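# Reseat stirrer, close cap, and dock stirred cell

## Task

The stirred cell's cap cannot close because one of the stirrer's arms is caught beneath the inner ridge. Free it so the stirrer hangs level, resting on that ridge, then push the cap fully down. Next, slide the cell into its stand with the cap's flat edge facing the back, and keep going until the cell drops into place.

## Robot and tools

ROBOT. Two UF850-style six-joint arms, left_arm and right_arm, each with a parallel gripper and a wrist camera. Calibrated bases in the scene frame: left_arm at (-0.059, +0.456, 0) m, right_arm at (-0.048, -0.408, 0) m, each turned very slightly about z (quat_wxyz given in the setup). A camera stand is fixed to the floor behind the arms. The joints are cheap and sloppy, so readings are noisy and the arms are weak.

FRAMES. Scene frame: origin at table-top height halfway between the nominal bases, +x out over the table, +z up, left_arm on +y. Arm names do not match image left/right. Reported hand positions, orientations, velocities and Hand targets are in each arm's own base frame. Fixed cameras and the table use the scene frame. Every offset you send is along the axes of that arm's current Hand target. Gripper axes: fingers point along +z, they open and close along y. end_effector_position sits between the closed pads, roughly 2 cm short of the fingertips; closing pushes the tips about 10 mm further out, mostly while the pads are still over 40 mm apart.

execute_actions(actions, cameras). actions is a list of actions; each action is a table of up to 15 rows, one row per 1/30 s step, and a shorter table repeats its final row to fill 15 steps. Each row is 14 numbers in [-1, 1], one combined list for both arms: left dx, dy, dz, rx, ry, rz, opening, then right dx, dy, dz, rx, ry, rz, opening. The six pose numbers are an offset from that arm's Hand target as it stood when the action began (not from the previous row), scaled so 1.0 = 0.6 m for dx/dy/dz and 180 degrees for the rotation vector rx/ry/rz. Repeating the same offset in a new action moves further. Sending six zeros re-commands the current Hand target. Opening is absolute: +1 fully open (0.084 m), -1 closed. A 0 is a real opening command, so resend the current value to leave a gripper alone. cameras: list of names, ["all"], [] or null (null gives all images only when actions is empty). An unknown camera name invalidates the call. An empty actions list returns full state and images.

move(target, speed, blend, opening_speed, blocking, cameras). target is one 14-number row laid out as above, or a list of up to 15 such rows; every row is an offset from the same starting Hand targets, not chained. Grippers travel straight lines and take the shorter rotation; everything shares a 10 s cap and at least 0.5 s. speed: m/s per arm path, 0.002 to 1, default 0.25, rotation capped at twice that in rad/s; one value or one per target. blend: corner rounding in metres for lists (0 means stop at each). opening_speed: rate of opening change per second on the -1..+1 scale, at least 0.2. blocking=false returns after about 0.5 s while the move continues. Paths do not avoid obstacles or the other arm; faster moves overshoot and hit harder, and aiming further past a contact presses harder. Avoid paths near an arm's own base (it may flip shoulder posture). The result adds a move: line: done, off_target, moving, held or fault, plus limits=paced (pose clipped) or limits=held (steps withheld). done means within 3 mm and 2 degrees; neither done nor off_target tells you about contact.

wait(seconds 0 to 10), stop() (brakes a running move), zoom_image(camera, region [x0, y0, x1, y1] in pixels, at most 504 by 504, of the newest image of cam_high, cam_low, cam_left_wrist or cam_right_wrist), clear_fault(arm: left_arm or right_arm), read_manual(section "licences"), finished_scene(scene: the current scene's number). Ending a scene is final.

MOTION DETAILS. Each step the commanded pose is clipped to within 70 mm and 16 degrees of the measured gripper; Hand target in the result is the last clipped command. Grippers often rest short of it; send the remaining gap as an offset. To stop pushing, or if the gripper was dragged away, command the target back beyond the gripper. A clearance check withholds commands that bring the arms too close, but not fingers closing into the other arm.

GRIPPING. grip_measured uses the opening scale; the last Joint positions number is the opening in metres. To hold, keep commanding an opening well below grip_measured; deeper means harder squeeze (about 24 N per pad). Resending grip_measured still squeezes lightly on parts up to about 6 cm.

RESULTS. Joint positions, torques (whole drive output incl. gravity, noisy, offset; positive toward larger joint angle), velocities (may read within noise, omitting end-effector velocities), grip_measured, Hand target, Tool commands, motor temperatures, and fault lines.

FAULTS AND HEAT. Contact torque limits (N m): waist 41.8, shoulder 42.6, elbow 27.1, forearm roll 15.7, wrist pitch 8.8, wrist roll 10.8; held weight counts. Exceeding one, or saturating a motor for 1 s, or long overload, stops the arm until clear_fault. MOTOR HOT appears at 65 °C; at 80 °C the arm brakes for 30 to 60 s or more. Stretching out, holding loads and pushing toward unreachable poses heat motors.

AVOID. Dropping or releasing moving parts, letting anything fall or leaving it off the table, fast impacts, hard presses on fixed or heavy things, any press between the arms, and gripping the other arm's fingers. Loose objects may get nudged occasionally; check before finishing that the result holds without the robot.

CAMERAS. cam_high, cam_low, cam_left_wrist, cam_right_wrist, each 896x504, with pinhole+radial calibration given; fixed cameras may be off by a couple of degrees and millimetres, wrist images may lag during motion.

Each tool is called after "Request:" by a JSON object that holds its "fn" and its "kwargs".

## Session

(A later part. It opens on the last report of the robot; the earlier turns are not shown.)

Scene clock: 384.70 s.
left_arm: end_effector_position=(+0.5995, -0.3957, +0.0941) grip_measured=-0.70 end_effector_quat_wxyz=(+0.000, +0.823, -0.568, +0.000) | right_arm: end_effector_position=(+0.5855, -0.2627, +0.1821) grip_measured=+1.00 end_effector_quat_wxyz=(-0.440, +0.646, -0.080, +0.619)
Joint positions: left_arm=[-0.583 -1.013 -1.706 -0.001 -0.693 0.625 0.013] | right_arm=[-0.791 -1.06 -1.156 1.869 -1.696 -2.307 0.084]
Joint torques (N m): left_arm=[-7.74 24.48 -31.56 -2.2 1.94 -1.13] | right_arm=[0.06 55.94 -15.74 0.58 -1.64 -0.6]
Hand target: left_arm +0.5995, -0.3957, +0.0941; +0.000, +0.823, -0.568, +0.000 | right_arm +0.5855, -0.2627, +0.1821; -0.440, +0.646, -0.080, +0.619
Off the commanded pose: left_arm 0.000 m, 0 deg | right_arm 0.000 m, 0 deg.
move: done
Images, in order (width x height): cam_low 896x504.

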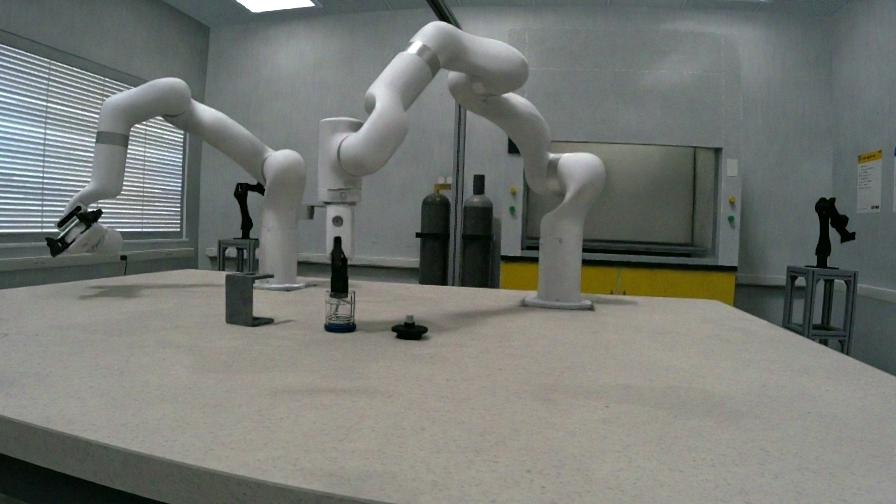

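Request:
{"fn": "move", "kwargs": {"target": [0,0,0,0,0,0,-1,0,0,0,0,0,0,1], "opening_speed": 0.4}}

Request:
{"fn": "move", "kwargs": {"target": [0.003,0,-0.01,0,0,0,-1,0,0,0,0,0,0,1], "speed": 0.03, "cameras": ["cam_low"]}}

Request:
{"fn": "zoom_image", "kwargs": {"camera": "cam_low", "region": [310, 270, 370, 340]}}

Scene clock: 390.40 s.
left_arm: end_effector_position=(+0.5995, -0.3957, +0.0941) grip_measured=-0.90 end_effector_quat_wxyz=(+0.000, +0.823, -0.568, +0.000) | right_arm: end_effector_position=(+0.5855, -0.2627, +0.1821) grip_measured=+1.00 end_effector_quat_wxyz=(-0.440, +0.646, -0.080, +0.619)
Joint positions: left_arm=[-0.583 -1.013 -1.706 -0.001 -0.693 0.625 0.005] | right_arm=[-0.791 -1.06 -1.156 1.869 -1.696 -2.307 0.084]
Joint torques (N m): left_arm=[-7.7 23.11 -28.9 -1.48 1.8 -1.11] | right_arm=[1.1 55.15 -15.71 0.49 -1.65 -0.62]
Hand target: left_arm +0.5995, -0.3957, +0.0941; +0.000, +0.823, -0.568, +0.000 | right_arm +0.5855, -0.2627, +0.1821; -0.440, +0.646, -0.080, +0.619
Off the commanded pose: left_arm 0.000 m, 0 deg | right_arm 0.000 m, 0 deg.
move: done

Scene clock: 391.13 s.
left_arm: end_effector_position=(+0.6001, -0.3973, +0.1000) grip_measured=-0.90 end_effector_quat_wxyz=(+0.000, +0.823, -0.567, +0.000) | right_arm: end_effector_position=(+0.5855, -0.2627, +0.1821) grip_measured=+1.00 end_effector_quat_wxyz=(-0.440, +0.646, -0.080, +0.619)
Joint positions: left_arm=[-0.585 -1.008 -1.712 -0.001 -0.704 0.623 0.004] | right_arm=[-0.791 -1.06 -1.156 1.869 -1.696 -2.307 0.084]
Joint torques (N m): left_arm=[-6.86 78.75 -31.8 -1.03 -1.26 -1.1] | right_arm=[1.13 56.22 -15.77 0.46 -1.72 -0.65]
Hand target: left_arm +0.6002, -0.3974, +0.1001; +0.000, +0.823, -0.568, +0.000 | right_arm +0.5855, -0.2627, +0.1821; -0.440, +0.646, -0.080, +0.619
Off the commanded pose: left_arm 0.000 m, 0 deg | right_arm 0.000 m, 0 deg.
move: done
Images, in order (width x height): cam_low 896x504.

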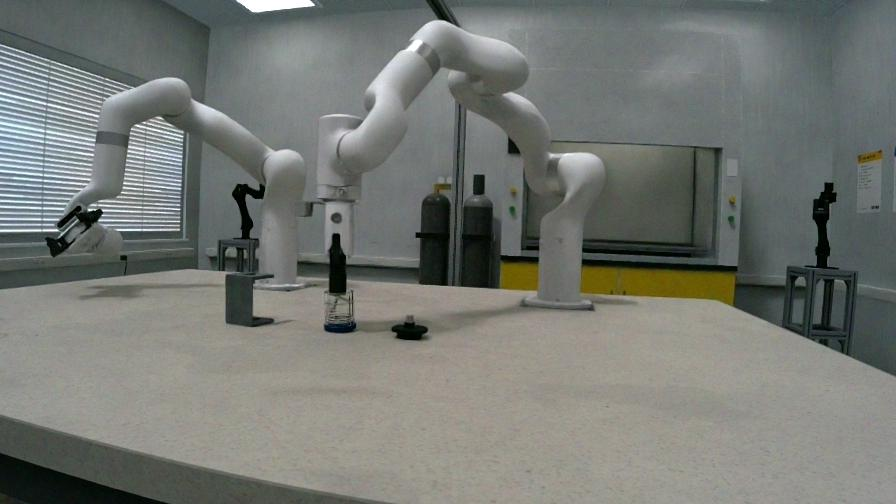

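Scaled by 7.200.

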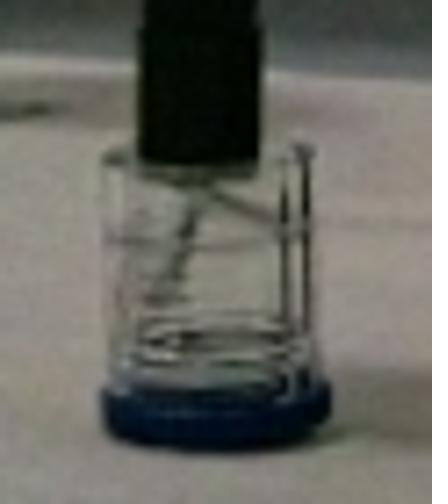

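Request:
{"fn": "move", "kwargs": {"target": [0,0,-0.013,0,0,0,-1,0,0,0,0,0,0,1], "speed": 0.03, "cameras": ["cam_low"]}}

Request:
{"fn": "zoom_image", "kwargs": {"camera": "cam_low", "region": [310, 270, 370, 340]}}

Scene clock: 396.37 s.
left_arm: end_effector_position=(+0.6002, -0.3974, +0.1078) grip_measured=-0.90 end_effector_quat_wxyz=(+0.000, +0.823, -0.567, +0.000) | right_arm: end_effector_position=(+0.5855, -0.2627, +0.1821) grip_measured=+1.00 end_effector_quat_wxyz=(-0.440, +0.646, -0.080, +0.619)
Joint positions: left_arm=[-0.585 -0.997 -1.711 -0.001 -0.715 0.623 0.004] | right_arm=[-0.791 -1.06 -1.156 1.869 -1.696 -2.307 0.084]
Joint torques (N m): left_arm=[-7.73 78.05 -8.96 1.94 -1.56 -1.18] | right_arm=[0.83 56.52 -16.24 0.12 -1.78 -0.64]
Hand target: left_arm +0.6002, -0.3974, +0.1079; +0.000, +0.823, -0.568, +0.000 | right_arm +0.5855, -0.2627, +0.1821; -0.440, +0.646, -0.080, +0.619
Off the commanded pose: left_arm 0.000 m, 0 deg | right_arm 0.000 m, 0 deg.
move: done
Images, in order (width x height): cam_low 896x504.

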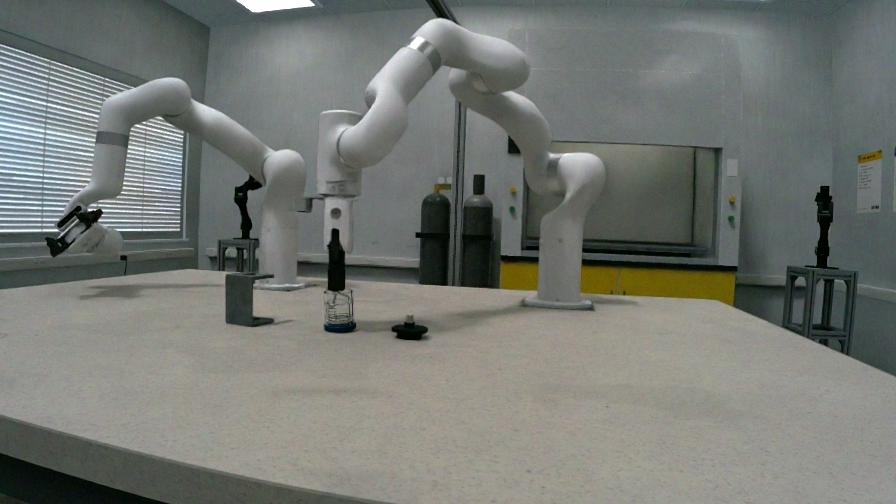

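Scaled by 7.200.

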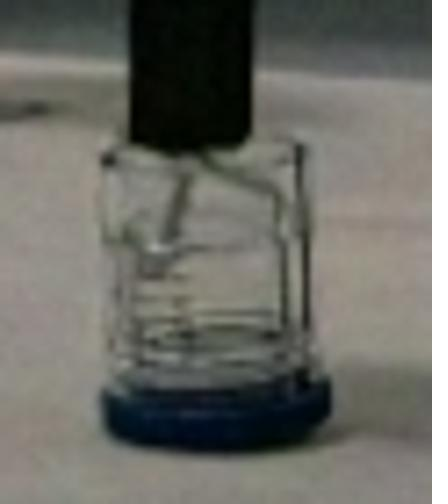

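Request:
{"fn": "move", "kwargs": {"target": [0,0,-0.07,0,0,0,-1,0,0,0,0,0,0,1], "speed": 0.05, "cameras": ["all"]}}

Request:
{"fn": "zoom_image", "kwargs": {"camera": "cam_low", "region": [300, 250, 380, 340]}}

Request:
{"fn": "zoom_image", "kwargs": {"camera": "cam_high", "region": [430, 200, 500, 280]}}

Scene clock: 405.43 s.
left_arm: end_effector_position=(+0.6001, -0.3973, +0.1497) grip_measured=-0.90 end_effector_quat_wxyz=(+0.000, +0.823, -0.568, +0.000) | right_arm: end_effector_position=(+0.5855, -0.2627, +0.1821) grip_measured=+1.00 end_effector_quat_wxyz=(-0.440, +0.646, -0.080, +0.619)
Joint positions: left_arm=[-0.585 -0.94 -1.713 -0.001 -0.774 0.623 0.004] | right_arm=[-0.791 -1.06 -1.156 1.869 -1.696 -2.307 0.084]
Joint torques (N m): left_arm=[2.17 79.23 -32.95 2.24 -1.39 -1.09] | right_arm=[0.09 56.75 -15.74 0.55 -1.63 -0.67]
Hand target: left_arm +0.6002, -0.3973, +0.1499; +0.000, +0.823, -0.568, +0.000 | right_arm +0.5855, -0.2627, +0.1821; -0.440, +0.646, -0.080, +0.619
Off the commanded pose: left_arm 0.000 m, 0 deg | right_arm 0.000 m, 0 deg.
move: done
camera_calibration:
cam_left_wrist: T_world_to_cam=[[-0.934859, -0.354929, -0.00792828, 0.452527], [-0.354995, 0.93482, 0.00945679, 0.648217], [0.00405503, 0.0116553, -0.999924, 0.28624], [0, 0, 0, 1]] pos_world=[0.652002, -0.448687, 0.283676]

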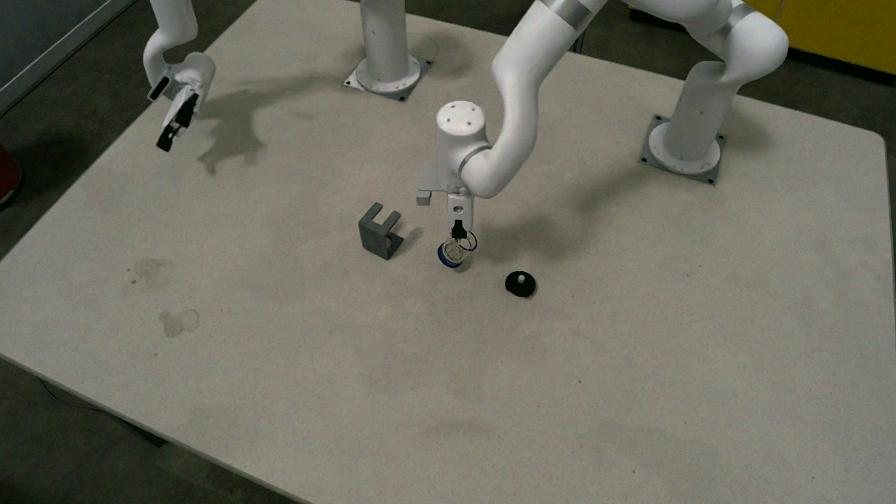

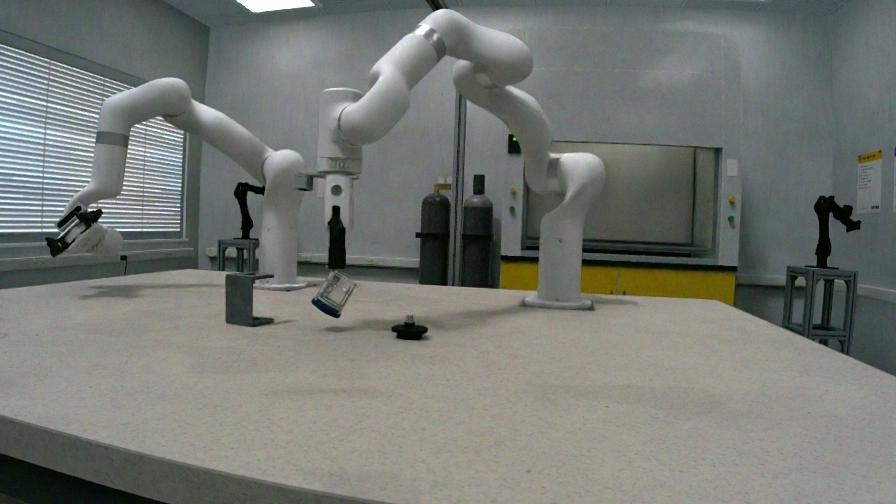

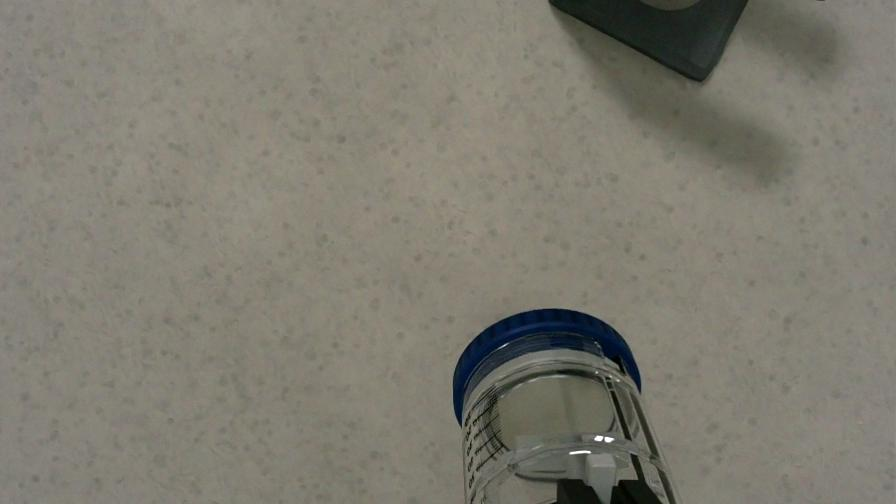

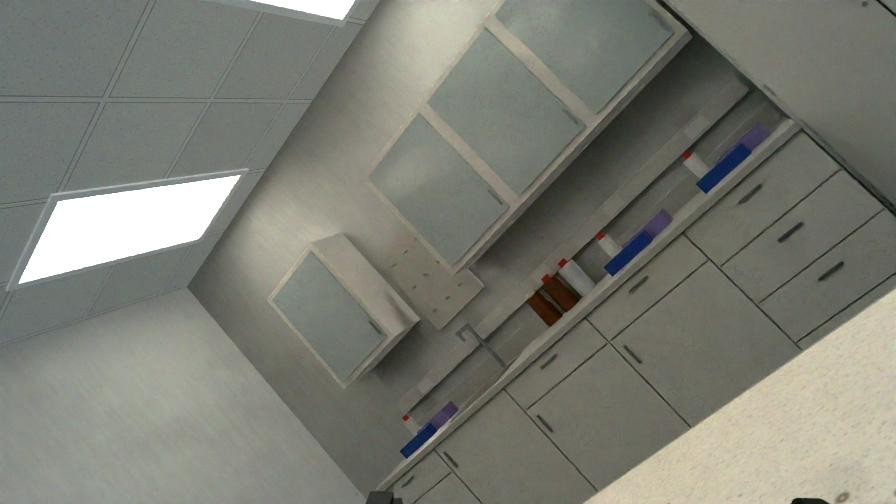

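Scaled by 5.600.

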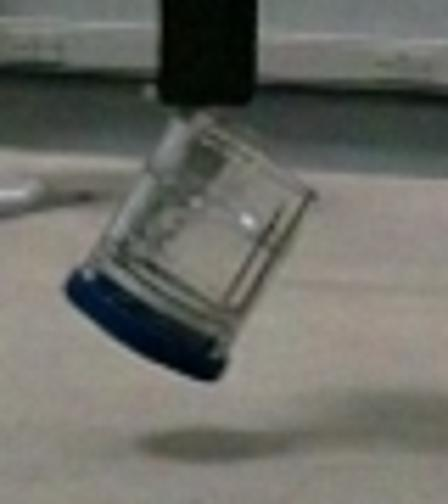

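Scaled by 6.300.

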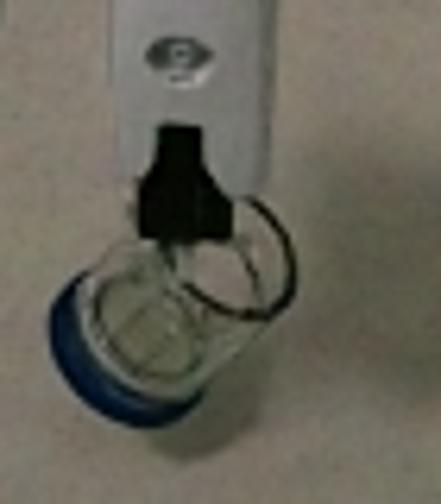

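Request:
{"fn": "move", "kwargs": {"target": [0,0,0.055,0,0,0,-1,0,0,0,0,0,0,1], "speed": 0.04, "cameras": ["cam_low","cam_high"]}}

Request:
{"fn": "zoom_image", "kwargs": {"camera": "cam_low", "region": [300, 250, 380, 340]}}

Request:
{"fn": "move", "kwargs": {"target": [0,0,0.01,0,0,0,-1,0,0,0,0,0,0,1], "speed": 0.03, "cameras": ["cam_low","cam_high"]}}

Request:
{"fn": "zoom_image", "kwargs": {"camera": "cam_low", "region": [300, 250, 380, 340]}}

Scene clock: 411.07 s.
left_arm: end_effector_position=(+0.6001, -0.3973, +0.1169) grip_measured=-0.91 end_effector_quat_wxyz=(+0.000, +0.823, -0.567, +0.000) | right_arm: end_effector_position=(+0.5855, -0.2627, +0.1821) grip_measured=+1.00 end_effector_quat_wxyz=(-0.440, +0.646, -0.080, +0.619)
Joint positions: left_arm=[-0.585 -0.984 -1.71 -0.001 -0.727 0.623 0.004] | right_arm=[-0.791 -1.06 -1.156 1.869 -1.696 -2.307 0.084]
Joint torques (N m): left_arm=[4.8 24.26 -14.9 0.81 1.7 -0.62] | right_arm=[-0.58 54.38 -15.98 0.01 -1.74 -0.6]
Hand target: left_arm +0.6002, -0.3974, +0.1169; +0.000, +0.823, -0.568, +0.000 | right_arm +0.5855, -0.2627, +0.1821; -0.440, +0.646, -0.080, +0.619
Off the commanded pose: left_arm 0.000 m, 0 deg | right_arm 0.000 m, 0 deg.
move: done
Images, in order (width x height): cam_high 896x504, cam_low 896x504.

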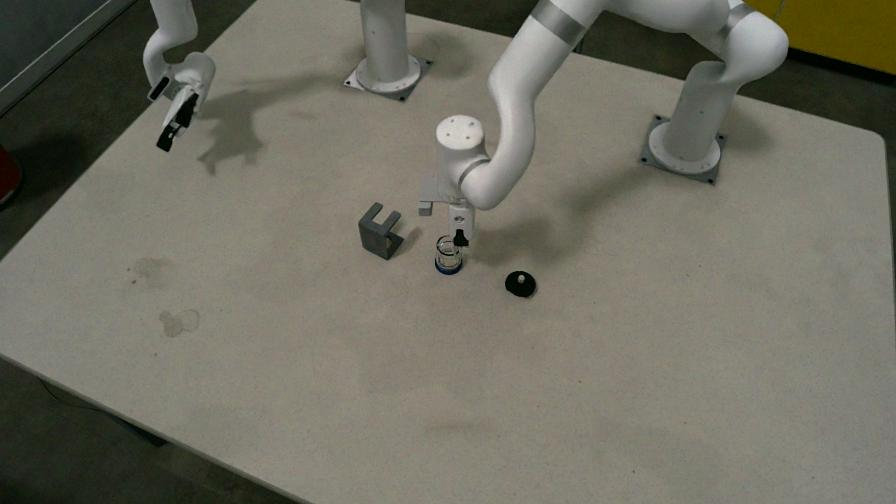

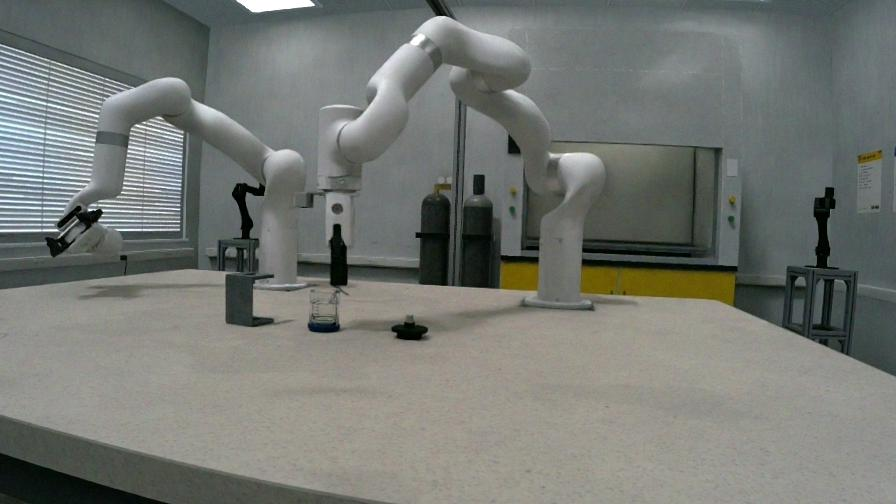

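Scaled by 5.600.

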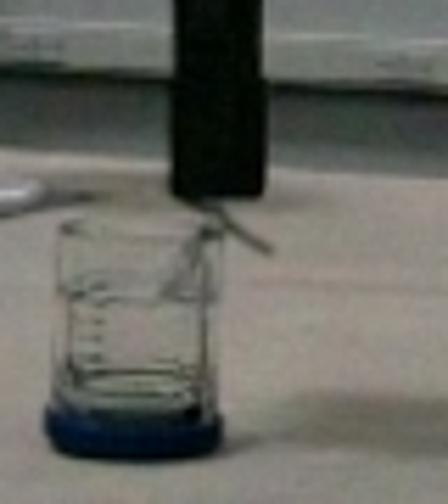

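Scene clock: 411.77 s.
left_arm: end_effector_position=(+0.6005, -0.3975, +0.1119) grip_measured=-0.90 end_effector_quat_wxyz=(+0.000, +0.823, -0.567, +0.001) | right_arm: end_effector_position=(+0.5855, -0.2627, +0.1821) grip_measured=+1.00 end_effector_quat_wxyz=(-0.440, +0.646, -0.080, +0.619)
Joint positions: left_arm=[-0.585 -0.991 -1.711 -0.001 -0.719 0.623 0.004] | right_arm=[-0.791 -1.06 -1.156 1.869 -1.696 -2.307 0.084]
Joint torques (N m): left_arm=[1.65 10.39 -16.19 -1.1 2.12 -0.06] | right_arm=[0.55 55.53 -15.91 0.1 -1.78 -0.63]
Hand target: left_arm +0.6002, -0.3974, +0.1109; +0.000, +0.823, -0.568, +0.000 | right_arm +0.5855, -0.2627, +0.1821; -0.440, +0.646, -0.080, +0.619
Off the commanded pose: left_arm 0.001 m, 0 deg | right_arm 0.000 m, 0 deg.
move: done
Images, in order (width x height): cam_high 896x504, cam_low 896x504.

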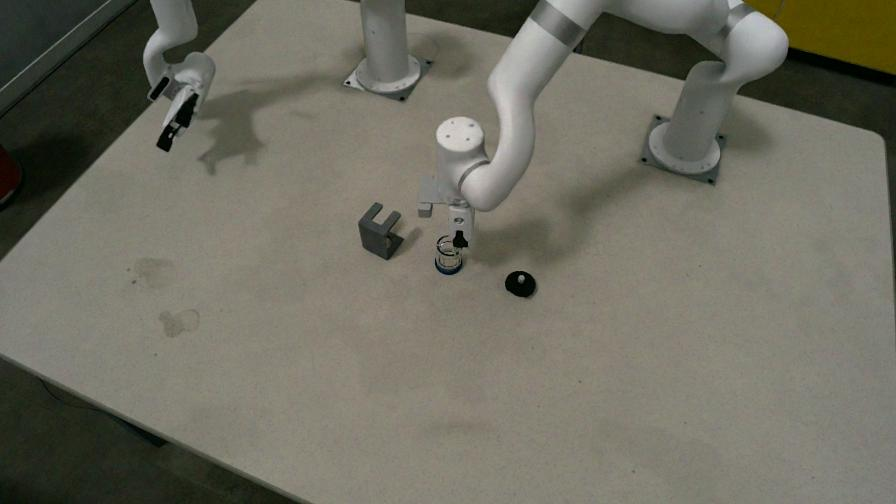

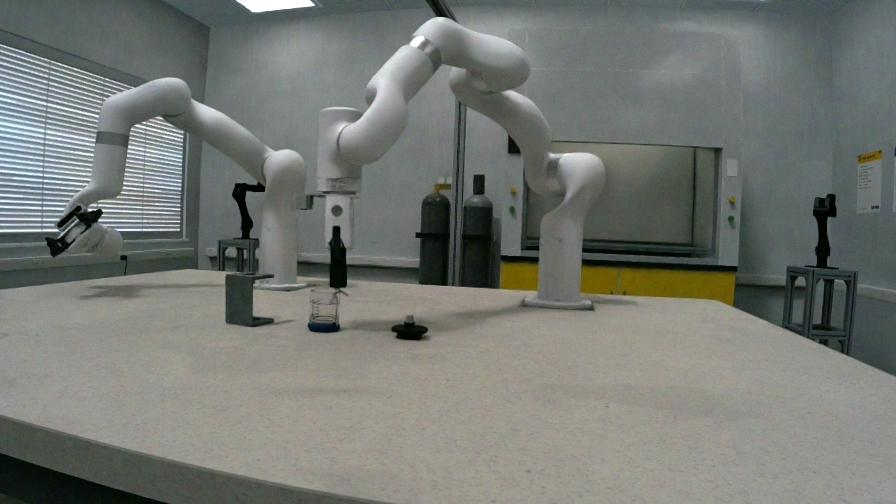

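Scaled by 5.600.

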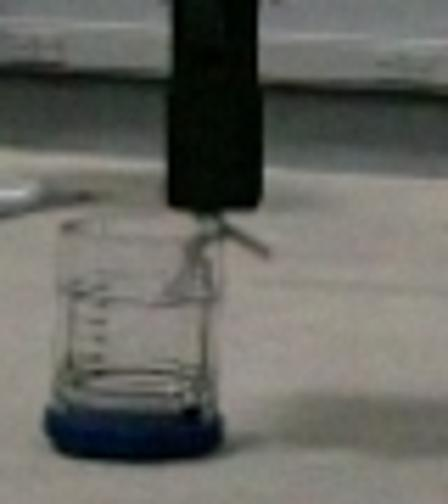

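Request:
{"fn": "move", "kwargs": {"target": [[0,0,-0.013,0,0,0,-1,0,0,0,0,0,0,1],[0.022,0,-0.028,0,0,0,-1,0,0,0,0,0,0,1]], "speed": 0.03, "cameras": ["cam_low","cam_high"]}}

Request:
{"fn": "zoom_image", "kwargs": {"camera": "cam_low", "region": [290, 250, 370, 340]}}

Request:
{"fn": "move", "kwargs": {"target": [0,0,-0.04,0,0,0,-1,0,0,0,0,0,0,1], "speed": 0.03, "cameras": ["cam_low","cam_high"]}}

Request:
{"fn": "zoom_image", "kwargs": {"camera": "cam_low", "region": [290, 250, 370, 340]}}

Request:
{"fn": "zoom_image", "kwargs": {"camera": "cam_high", "region": [420, 200, 490, 280]}}

Scene clock: 422.27 s.
left_arm: end_effector_position=(+0.6049, -0.4097, +0.1277) grip_measured=-0.90 end_effector_quat_wxyz=(+0.000, +0.823, -0.567, +0.000) | right_arm: end_effector_position=(+0.5855, -0.2627, +0.1821) grip_measured=+1.00 end_effector_quat_wxyz=(-0.440, +0.646, -0.080, +0.619)
Joint positions: left_arm=[-0.595 -0.997 -1.761 -0.001 -0.765 0.612 0.004] | right_arm=[-0.791 -1.06 -1.156 1.869 -1.696 -2.307 0.084]
Joint torques (N m): left_arm=[-7.39 23.76 -32.11 -1.37 -1.6 -1.04] | right_arm=[1.41 56.07 -15.87 0.36 -1.79 -0.6]
Hand target: left_arm +0.6049, -0.4097, +0.1277; +0.000, +0.823, -0.568, +0.000 | right_arm +0.5855, -0.2627, +0.1821; -0.440, +0.646, -0.080, +0.619
Off the commanded pose: left_arm 0.000 m, 0 deg | right_arm 0.000 m, 0 deg.
move: done
Images, in order (width x height): cam_high 896x504, cam_low 896x504.

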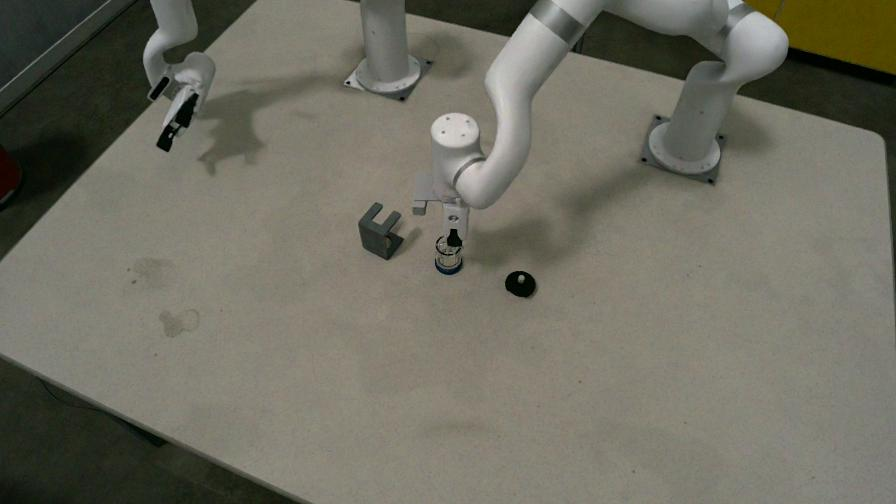

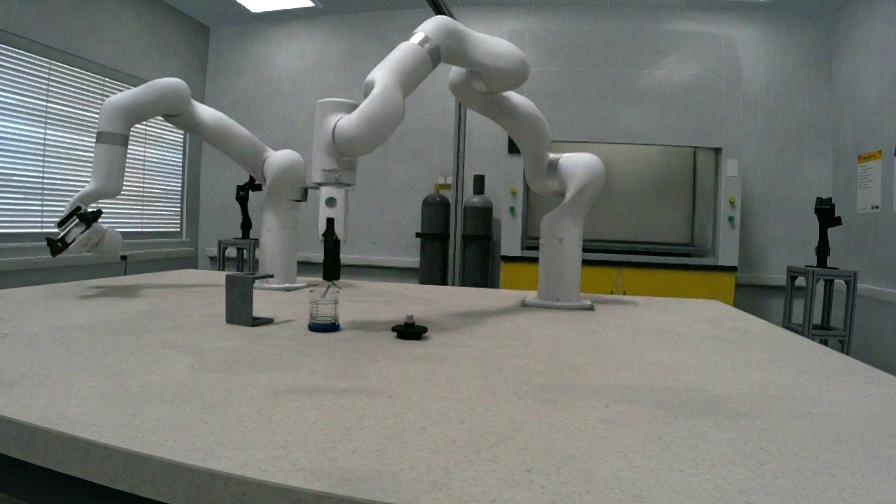

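Scaled by 5.600.

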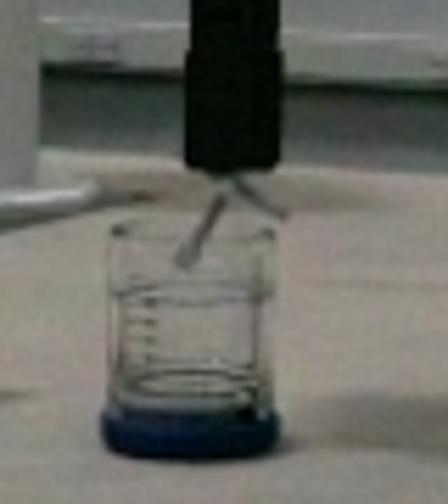

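Scene clock: 423.37 s.
left_arm: end_effector_position=(+0.6049, -0.4097, +0.1516) grip_measured=-0.90 end_effector_quat_wxyz=(+0.000, +0.823, -0.567, +0.000) | right_arm: end_effector_position=(+0.5855, -0.2627, +0.1821) grip_measured=+1.00 end_effector_quat_wxyz=(-0.440, +0.646, -0.080, +0.619)
Joint positions: left_arm=[-0.595 -0.966 -1.765 -0.001 -0.799 0.612 0.004] | right_arm=[-0.791 -1.06 -1.156 1.869 -1.696 -2.307 0.084]
Joint torques (N m): left_arm=[-6.18 77.11 -32.46 2.48 -1.7 -1.16] | right_arm=[-0.58 55.78 -15.63 0.13 -1.78 -0.63]
Hand target: left_arm +0.6049, -0.4097, +0.1517; +0.000, +0.823, -0.568, +0.000 | right_arm +0.5855, -0.2627, +0.1821; -0.440, +0.646, -0.080, +0.619
Off the commanded pose: left_arm 0.000 m, 0 deg | right_arm 0.000 m, 0 deg.
move: done
Images, in order (width x height): cam_high 896x504, cam_low 896x504.

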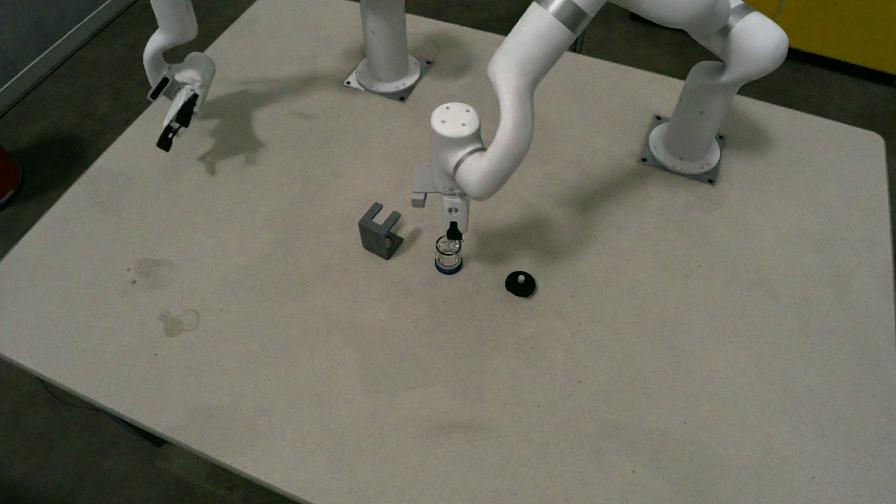

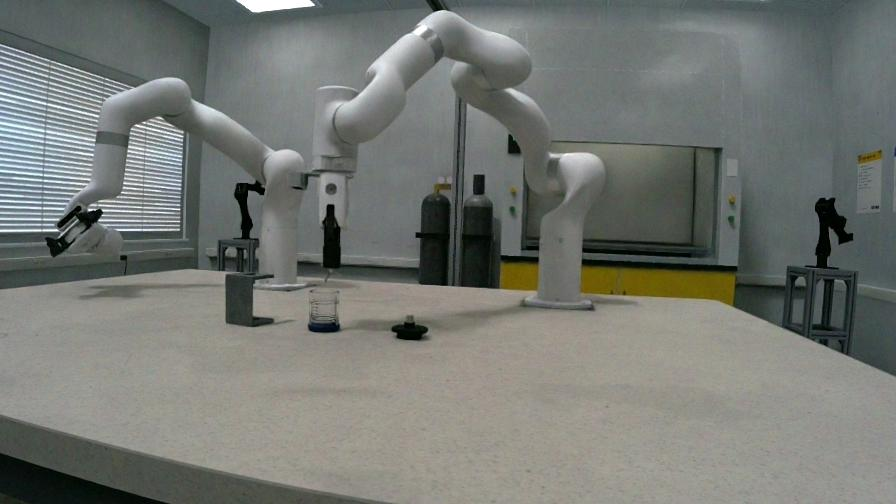

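Scaled by 5.600.

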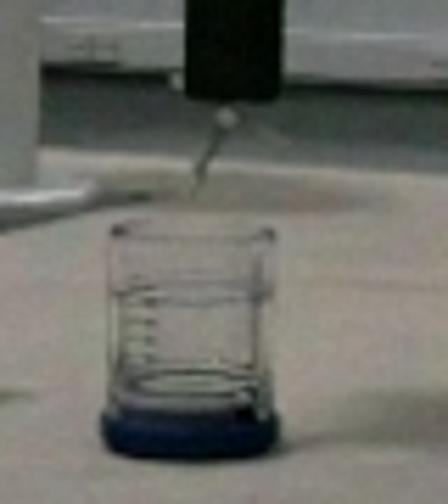

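Scaled by 6.300.

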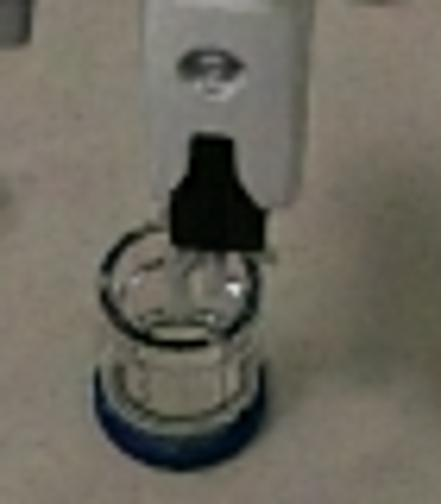

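Request:
{"fn": "move", "kwargs": {"target": [0,0,-0.035,0,-0.133,0,-1,0,0,0,0,0,0,1], "speed": 0.08, "cameras": ["all"]}}

Request:
{"fn": "zoom_image", "kwargs": {"camera": "cam_low", "region": [290, 240, 370, 340]}}

Request:
{"fn": "zoom_image", "kwargs": {"camera": "cam_high", "region": [420, 200, 490, 280]}}

Request:
{"fn": "zoom_image", "kwargs": {"camera": "cam_left_wrist", "region": [400, 250, 800, 504]}}

Scene clock: 435.47 s.
left_arm: end_effector_position=(+0.6049, -0.4097, +0.1728) grip_measured=-0.90 end_effector_quat_wxyz=(-0.117, +0.806, -0.555, -0.171) | right_arm: end_effector_position=(+0.5855, -0.2627, +0.1821) grip_measured=+1.00 end_effector_quat_wxyz=(-0.440, +0.646, -0.080, +0.619)
Joint positions: left_arm=[-0.665 -1.257 -2.292 0.213 -1.403 0.467 0.004] | right_arm=[-0.791 -1.06 -1.156 1.869 -1.696 -2.307 0.084]
Joint torques (N m): left_arm=[-10.23 28.31 -32.94 3.88 -2.51 0.84] | right_arm=[0.34 54.72 -15.83 0.21 -1.87 -0.63]
Hand target: left_arm +0.6049, -0.4097, +0.1727; -0.117, +0.805, -0.555, -0.171 | right_arm +0.5855, -0.2627, +0.1821; -0.440, +0.646, -0.080, +0.619
Off the commanded pose: left_arm 0.000 m, 0 deg | right_arm 0.000 m, 0 deg.
move: done
camera_calibration:
cam_left_wrist: T_world_to_cam=[[-0.935982, -0.351977, -0.00709382, 0.454619], [-0.323142, 0.850959, 0.414064, 0.53767], [-0.139704, 0.389849, -0.91022, 0.535859], [0, 0, 0, 1]] pos_world=[0.67412, -0.506423, 0.268345]

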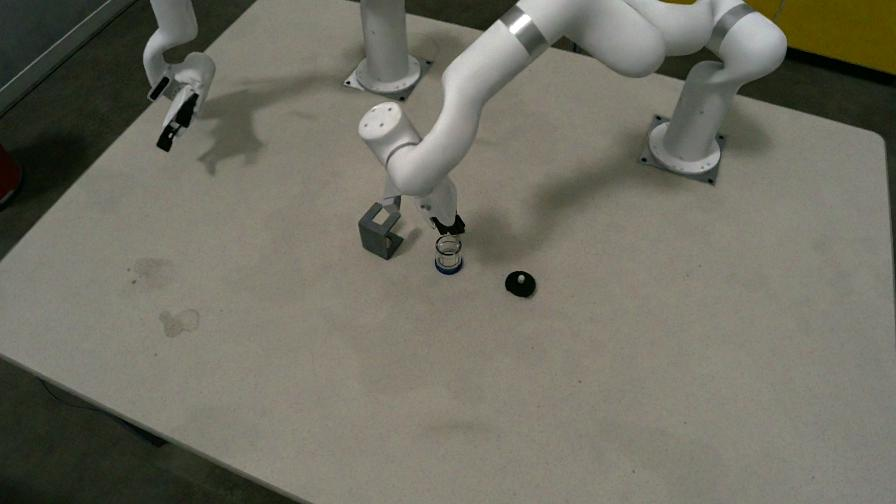

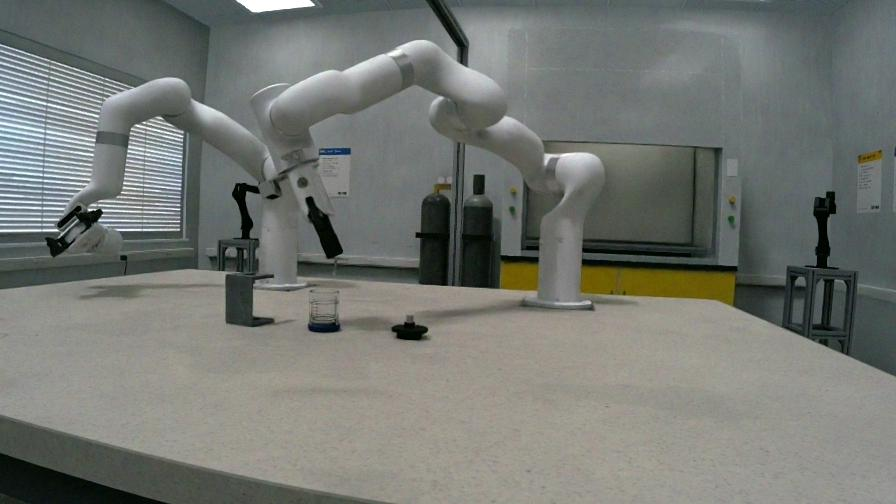

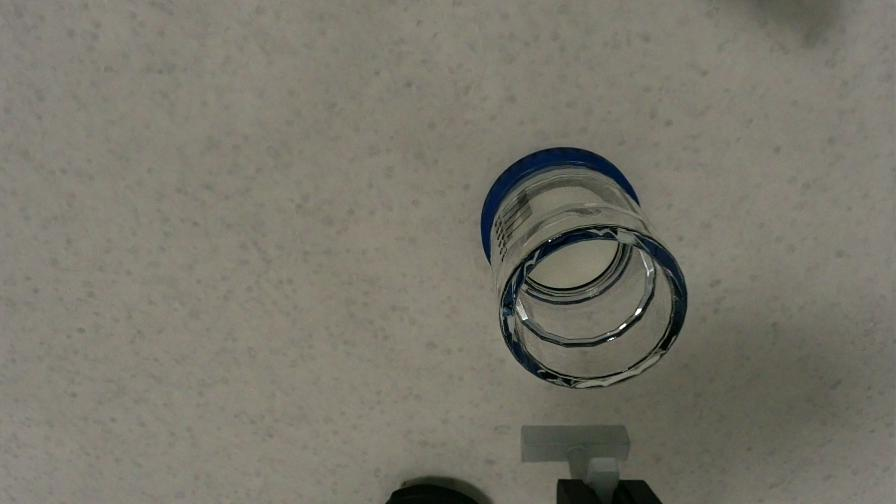

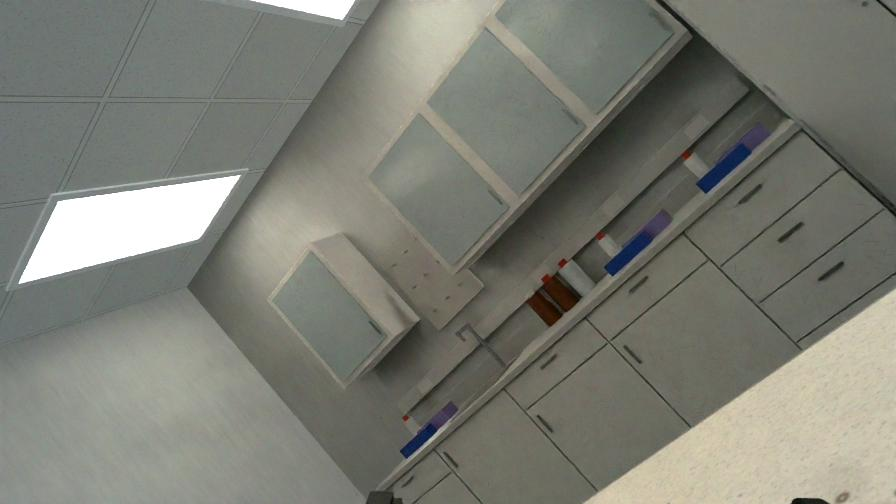

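Scaled by 5.040.

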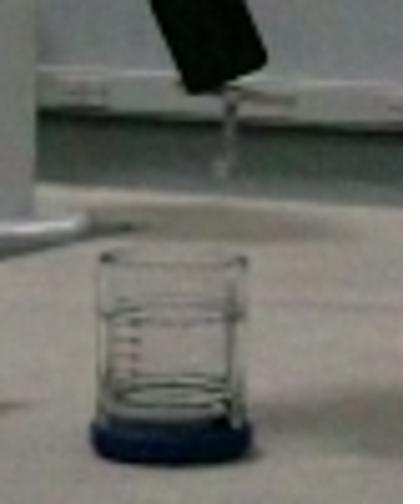

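Scaled by 6.300.

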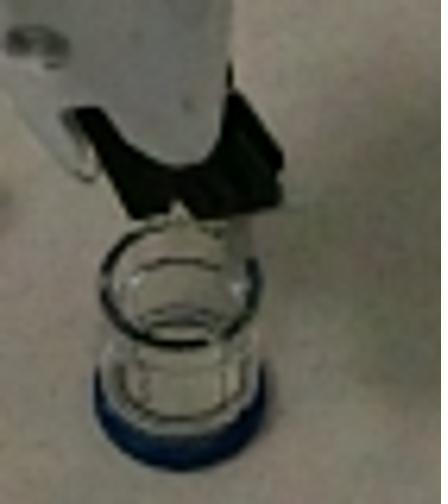

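Scaled by 1.260.

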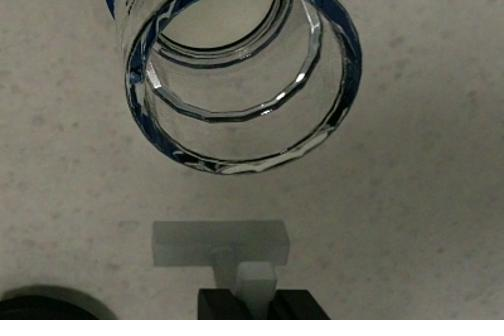

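Request:
{"fn": "move", "kwargs": {"target": [0.051,0.0213,0.0503,0,0.028,0,-1,0,0,0,0,0,0,1], "speed": 0.06, "cameras": ["all"]}}

Request:
{"fn": "zoom_image", "kwargs": {"camera": "cam_low", "region": [290, 240, 370, 340]}}

Request:
{"fn": "zoom_image", "kwargs": {"camera": "cam_high", "region": [420, 200, 490, 280]}}

Request:
{"fn": "zoom_image", "kwargs": {"camera": "cam_left_wrist", "region": [400, 250, 800, 504]}}

Scene clock: 462.73 s.
left_arm: end_effector_position=(+0.5985, -0.4289, +0.1325) grip_measured=-0.90 end_effector_quat_wxyz=(-0.093, +0.812, -0.560, -0.135) | right_arm: end_effector_position=(+0.5855, -0.2627, +0.1821) grip_measured=+1.00 end_effector_quat_wxyz=(-0.440, +0.646, -0.080, +0.619)
Joint positions: left_arm=[-0.676 -1.246 -2.198 0.173 -1.244 0.451 0.004] | right_arm=[-0.791 -1.06 -1.156 1.869 -1.696 -2.307 0.084]
Joint torques (N m): left_arm=[-9.64 86.3 -9.92 -2.09 1.46 -1.41] | right_arm=[0.78 54.69 -16.26 0.13 -1.86 -0.68]
Hand target: left_arm +0.5985, -0.4289, +0.1327; -0.093, +0.812, -0.560, -0.135 | right_arm +0.5855, -0.2627, +0.1821; -0.440, +0.646, -0.080, +0.619
Off the commanded pose: left_arm 0.000 m, 0 deg | right_arm 0.000 m, 0 deg.
move: done
camera_calibration:
cam_left_wrist: T_world_to_cam=[[-0.935829, -0.352384, -0.00712068, 0.441261], [-0.334514, 0.881645, 0.332871, 0.599388], [-0.11102, 0.313892, -0.942946, 0.460345], [0, 0, 0, 1]] pos_world=[0.664556, -0.517453, 0.237704]

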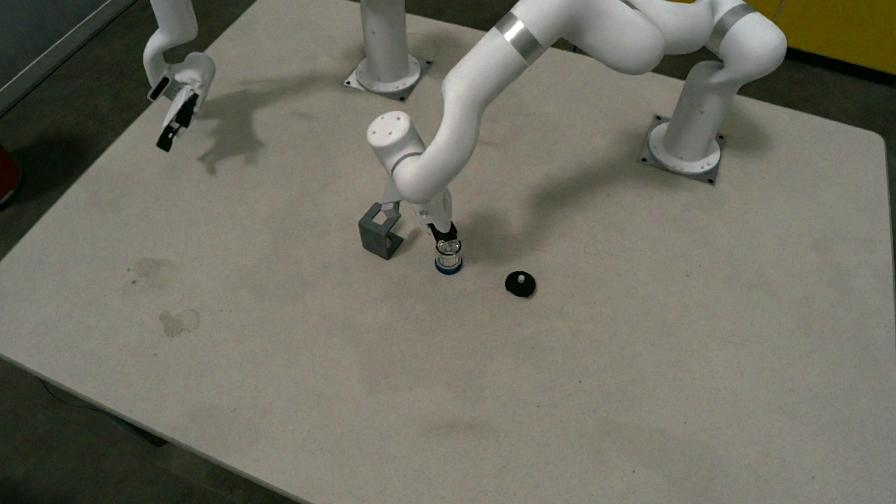

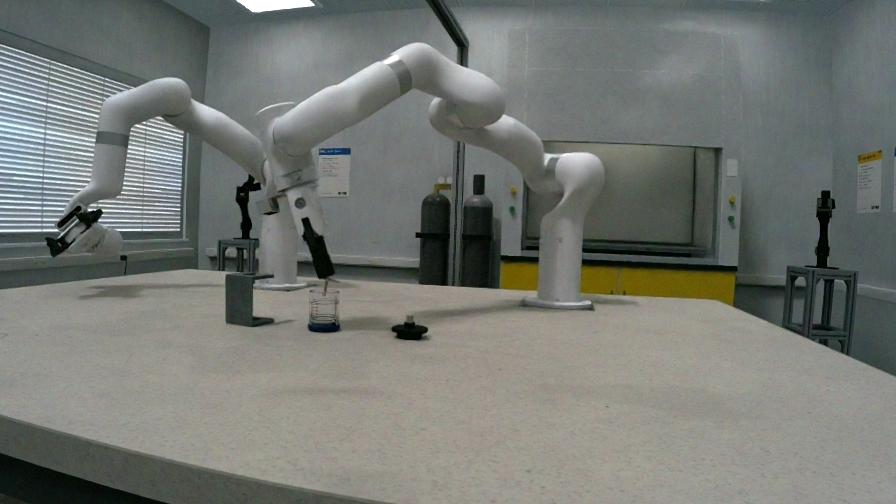

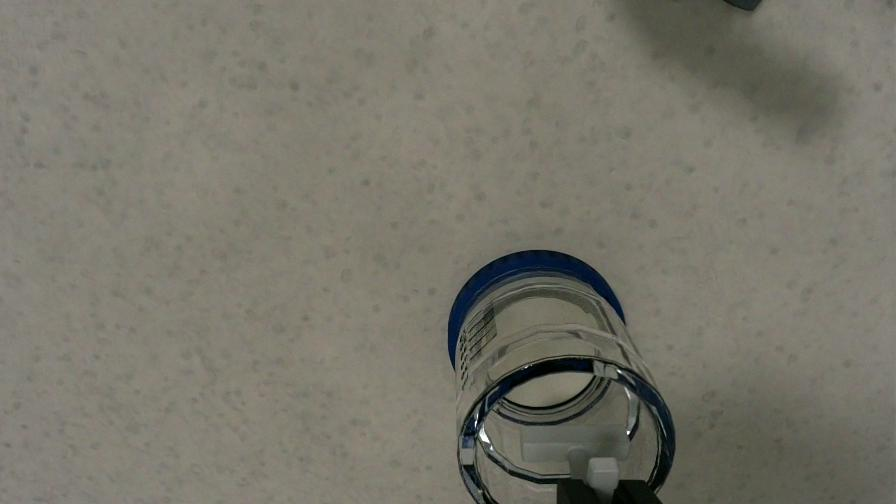

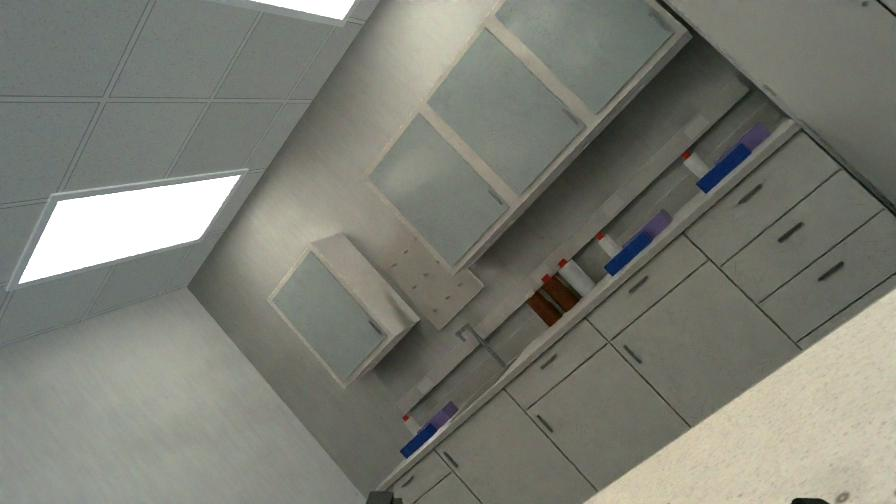

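Scaled by 5.040.

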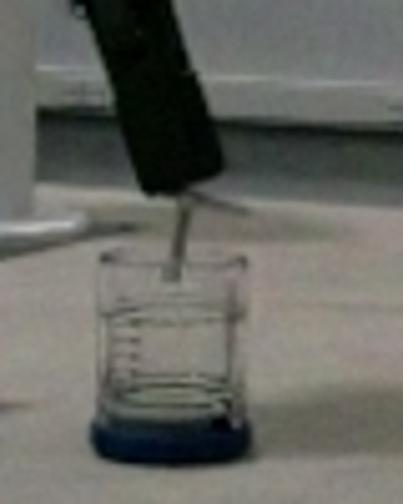

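Scaled by 6.300.

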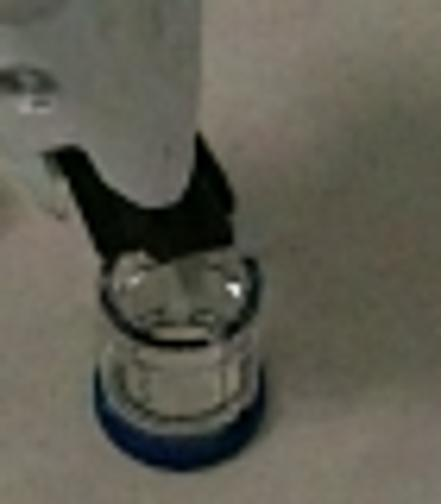

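Scaled by 1.260.

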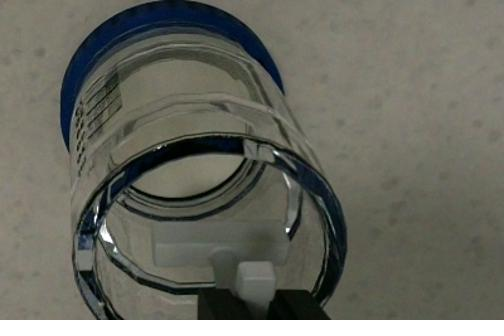

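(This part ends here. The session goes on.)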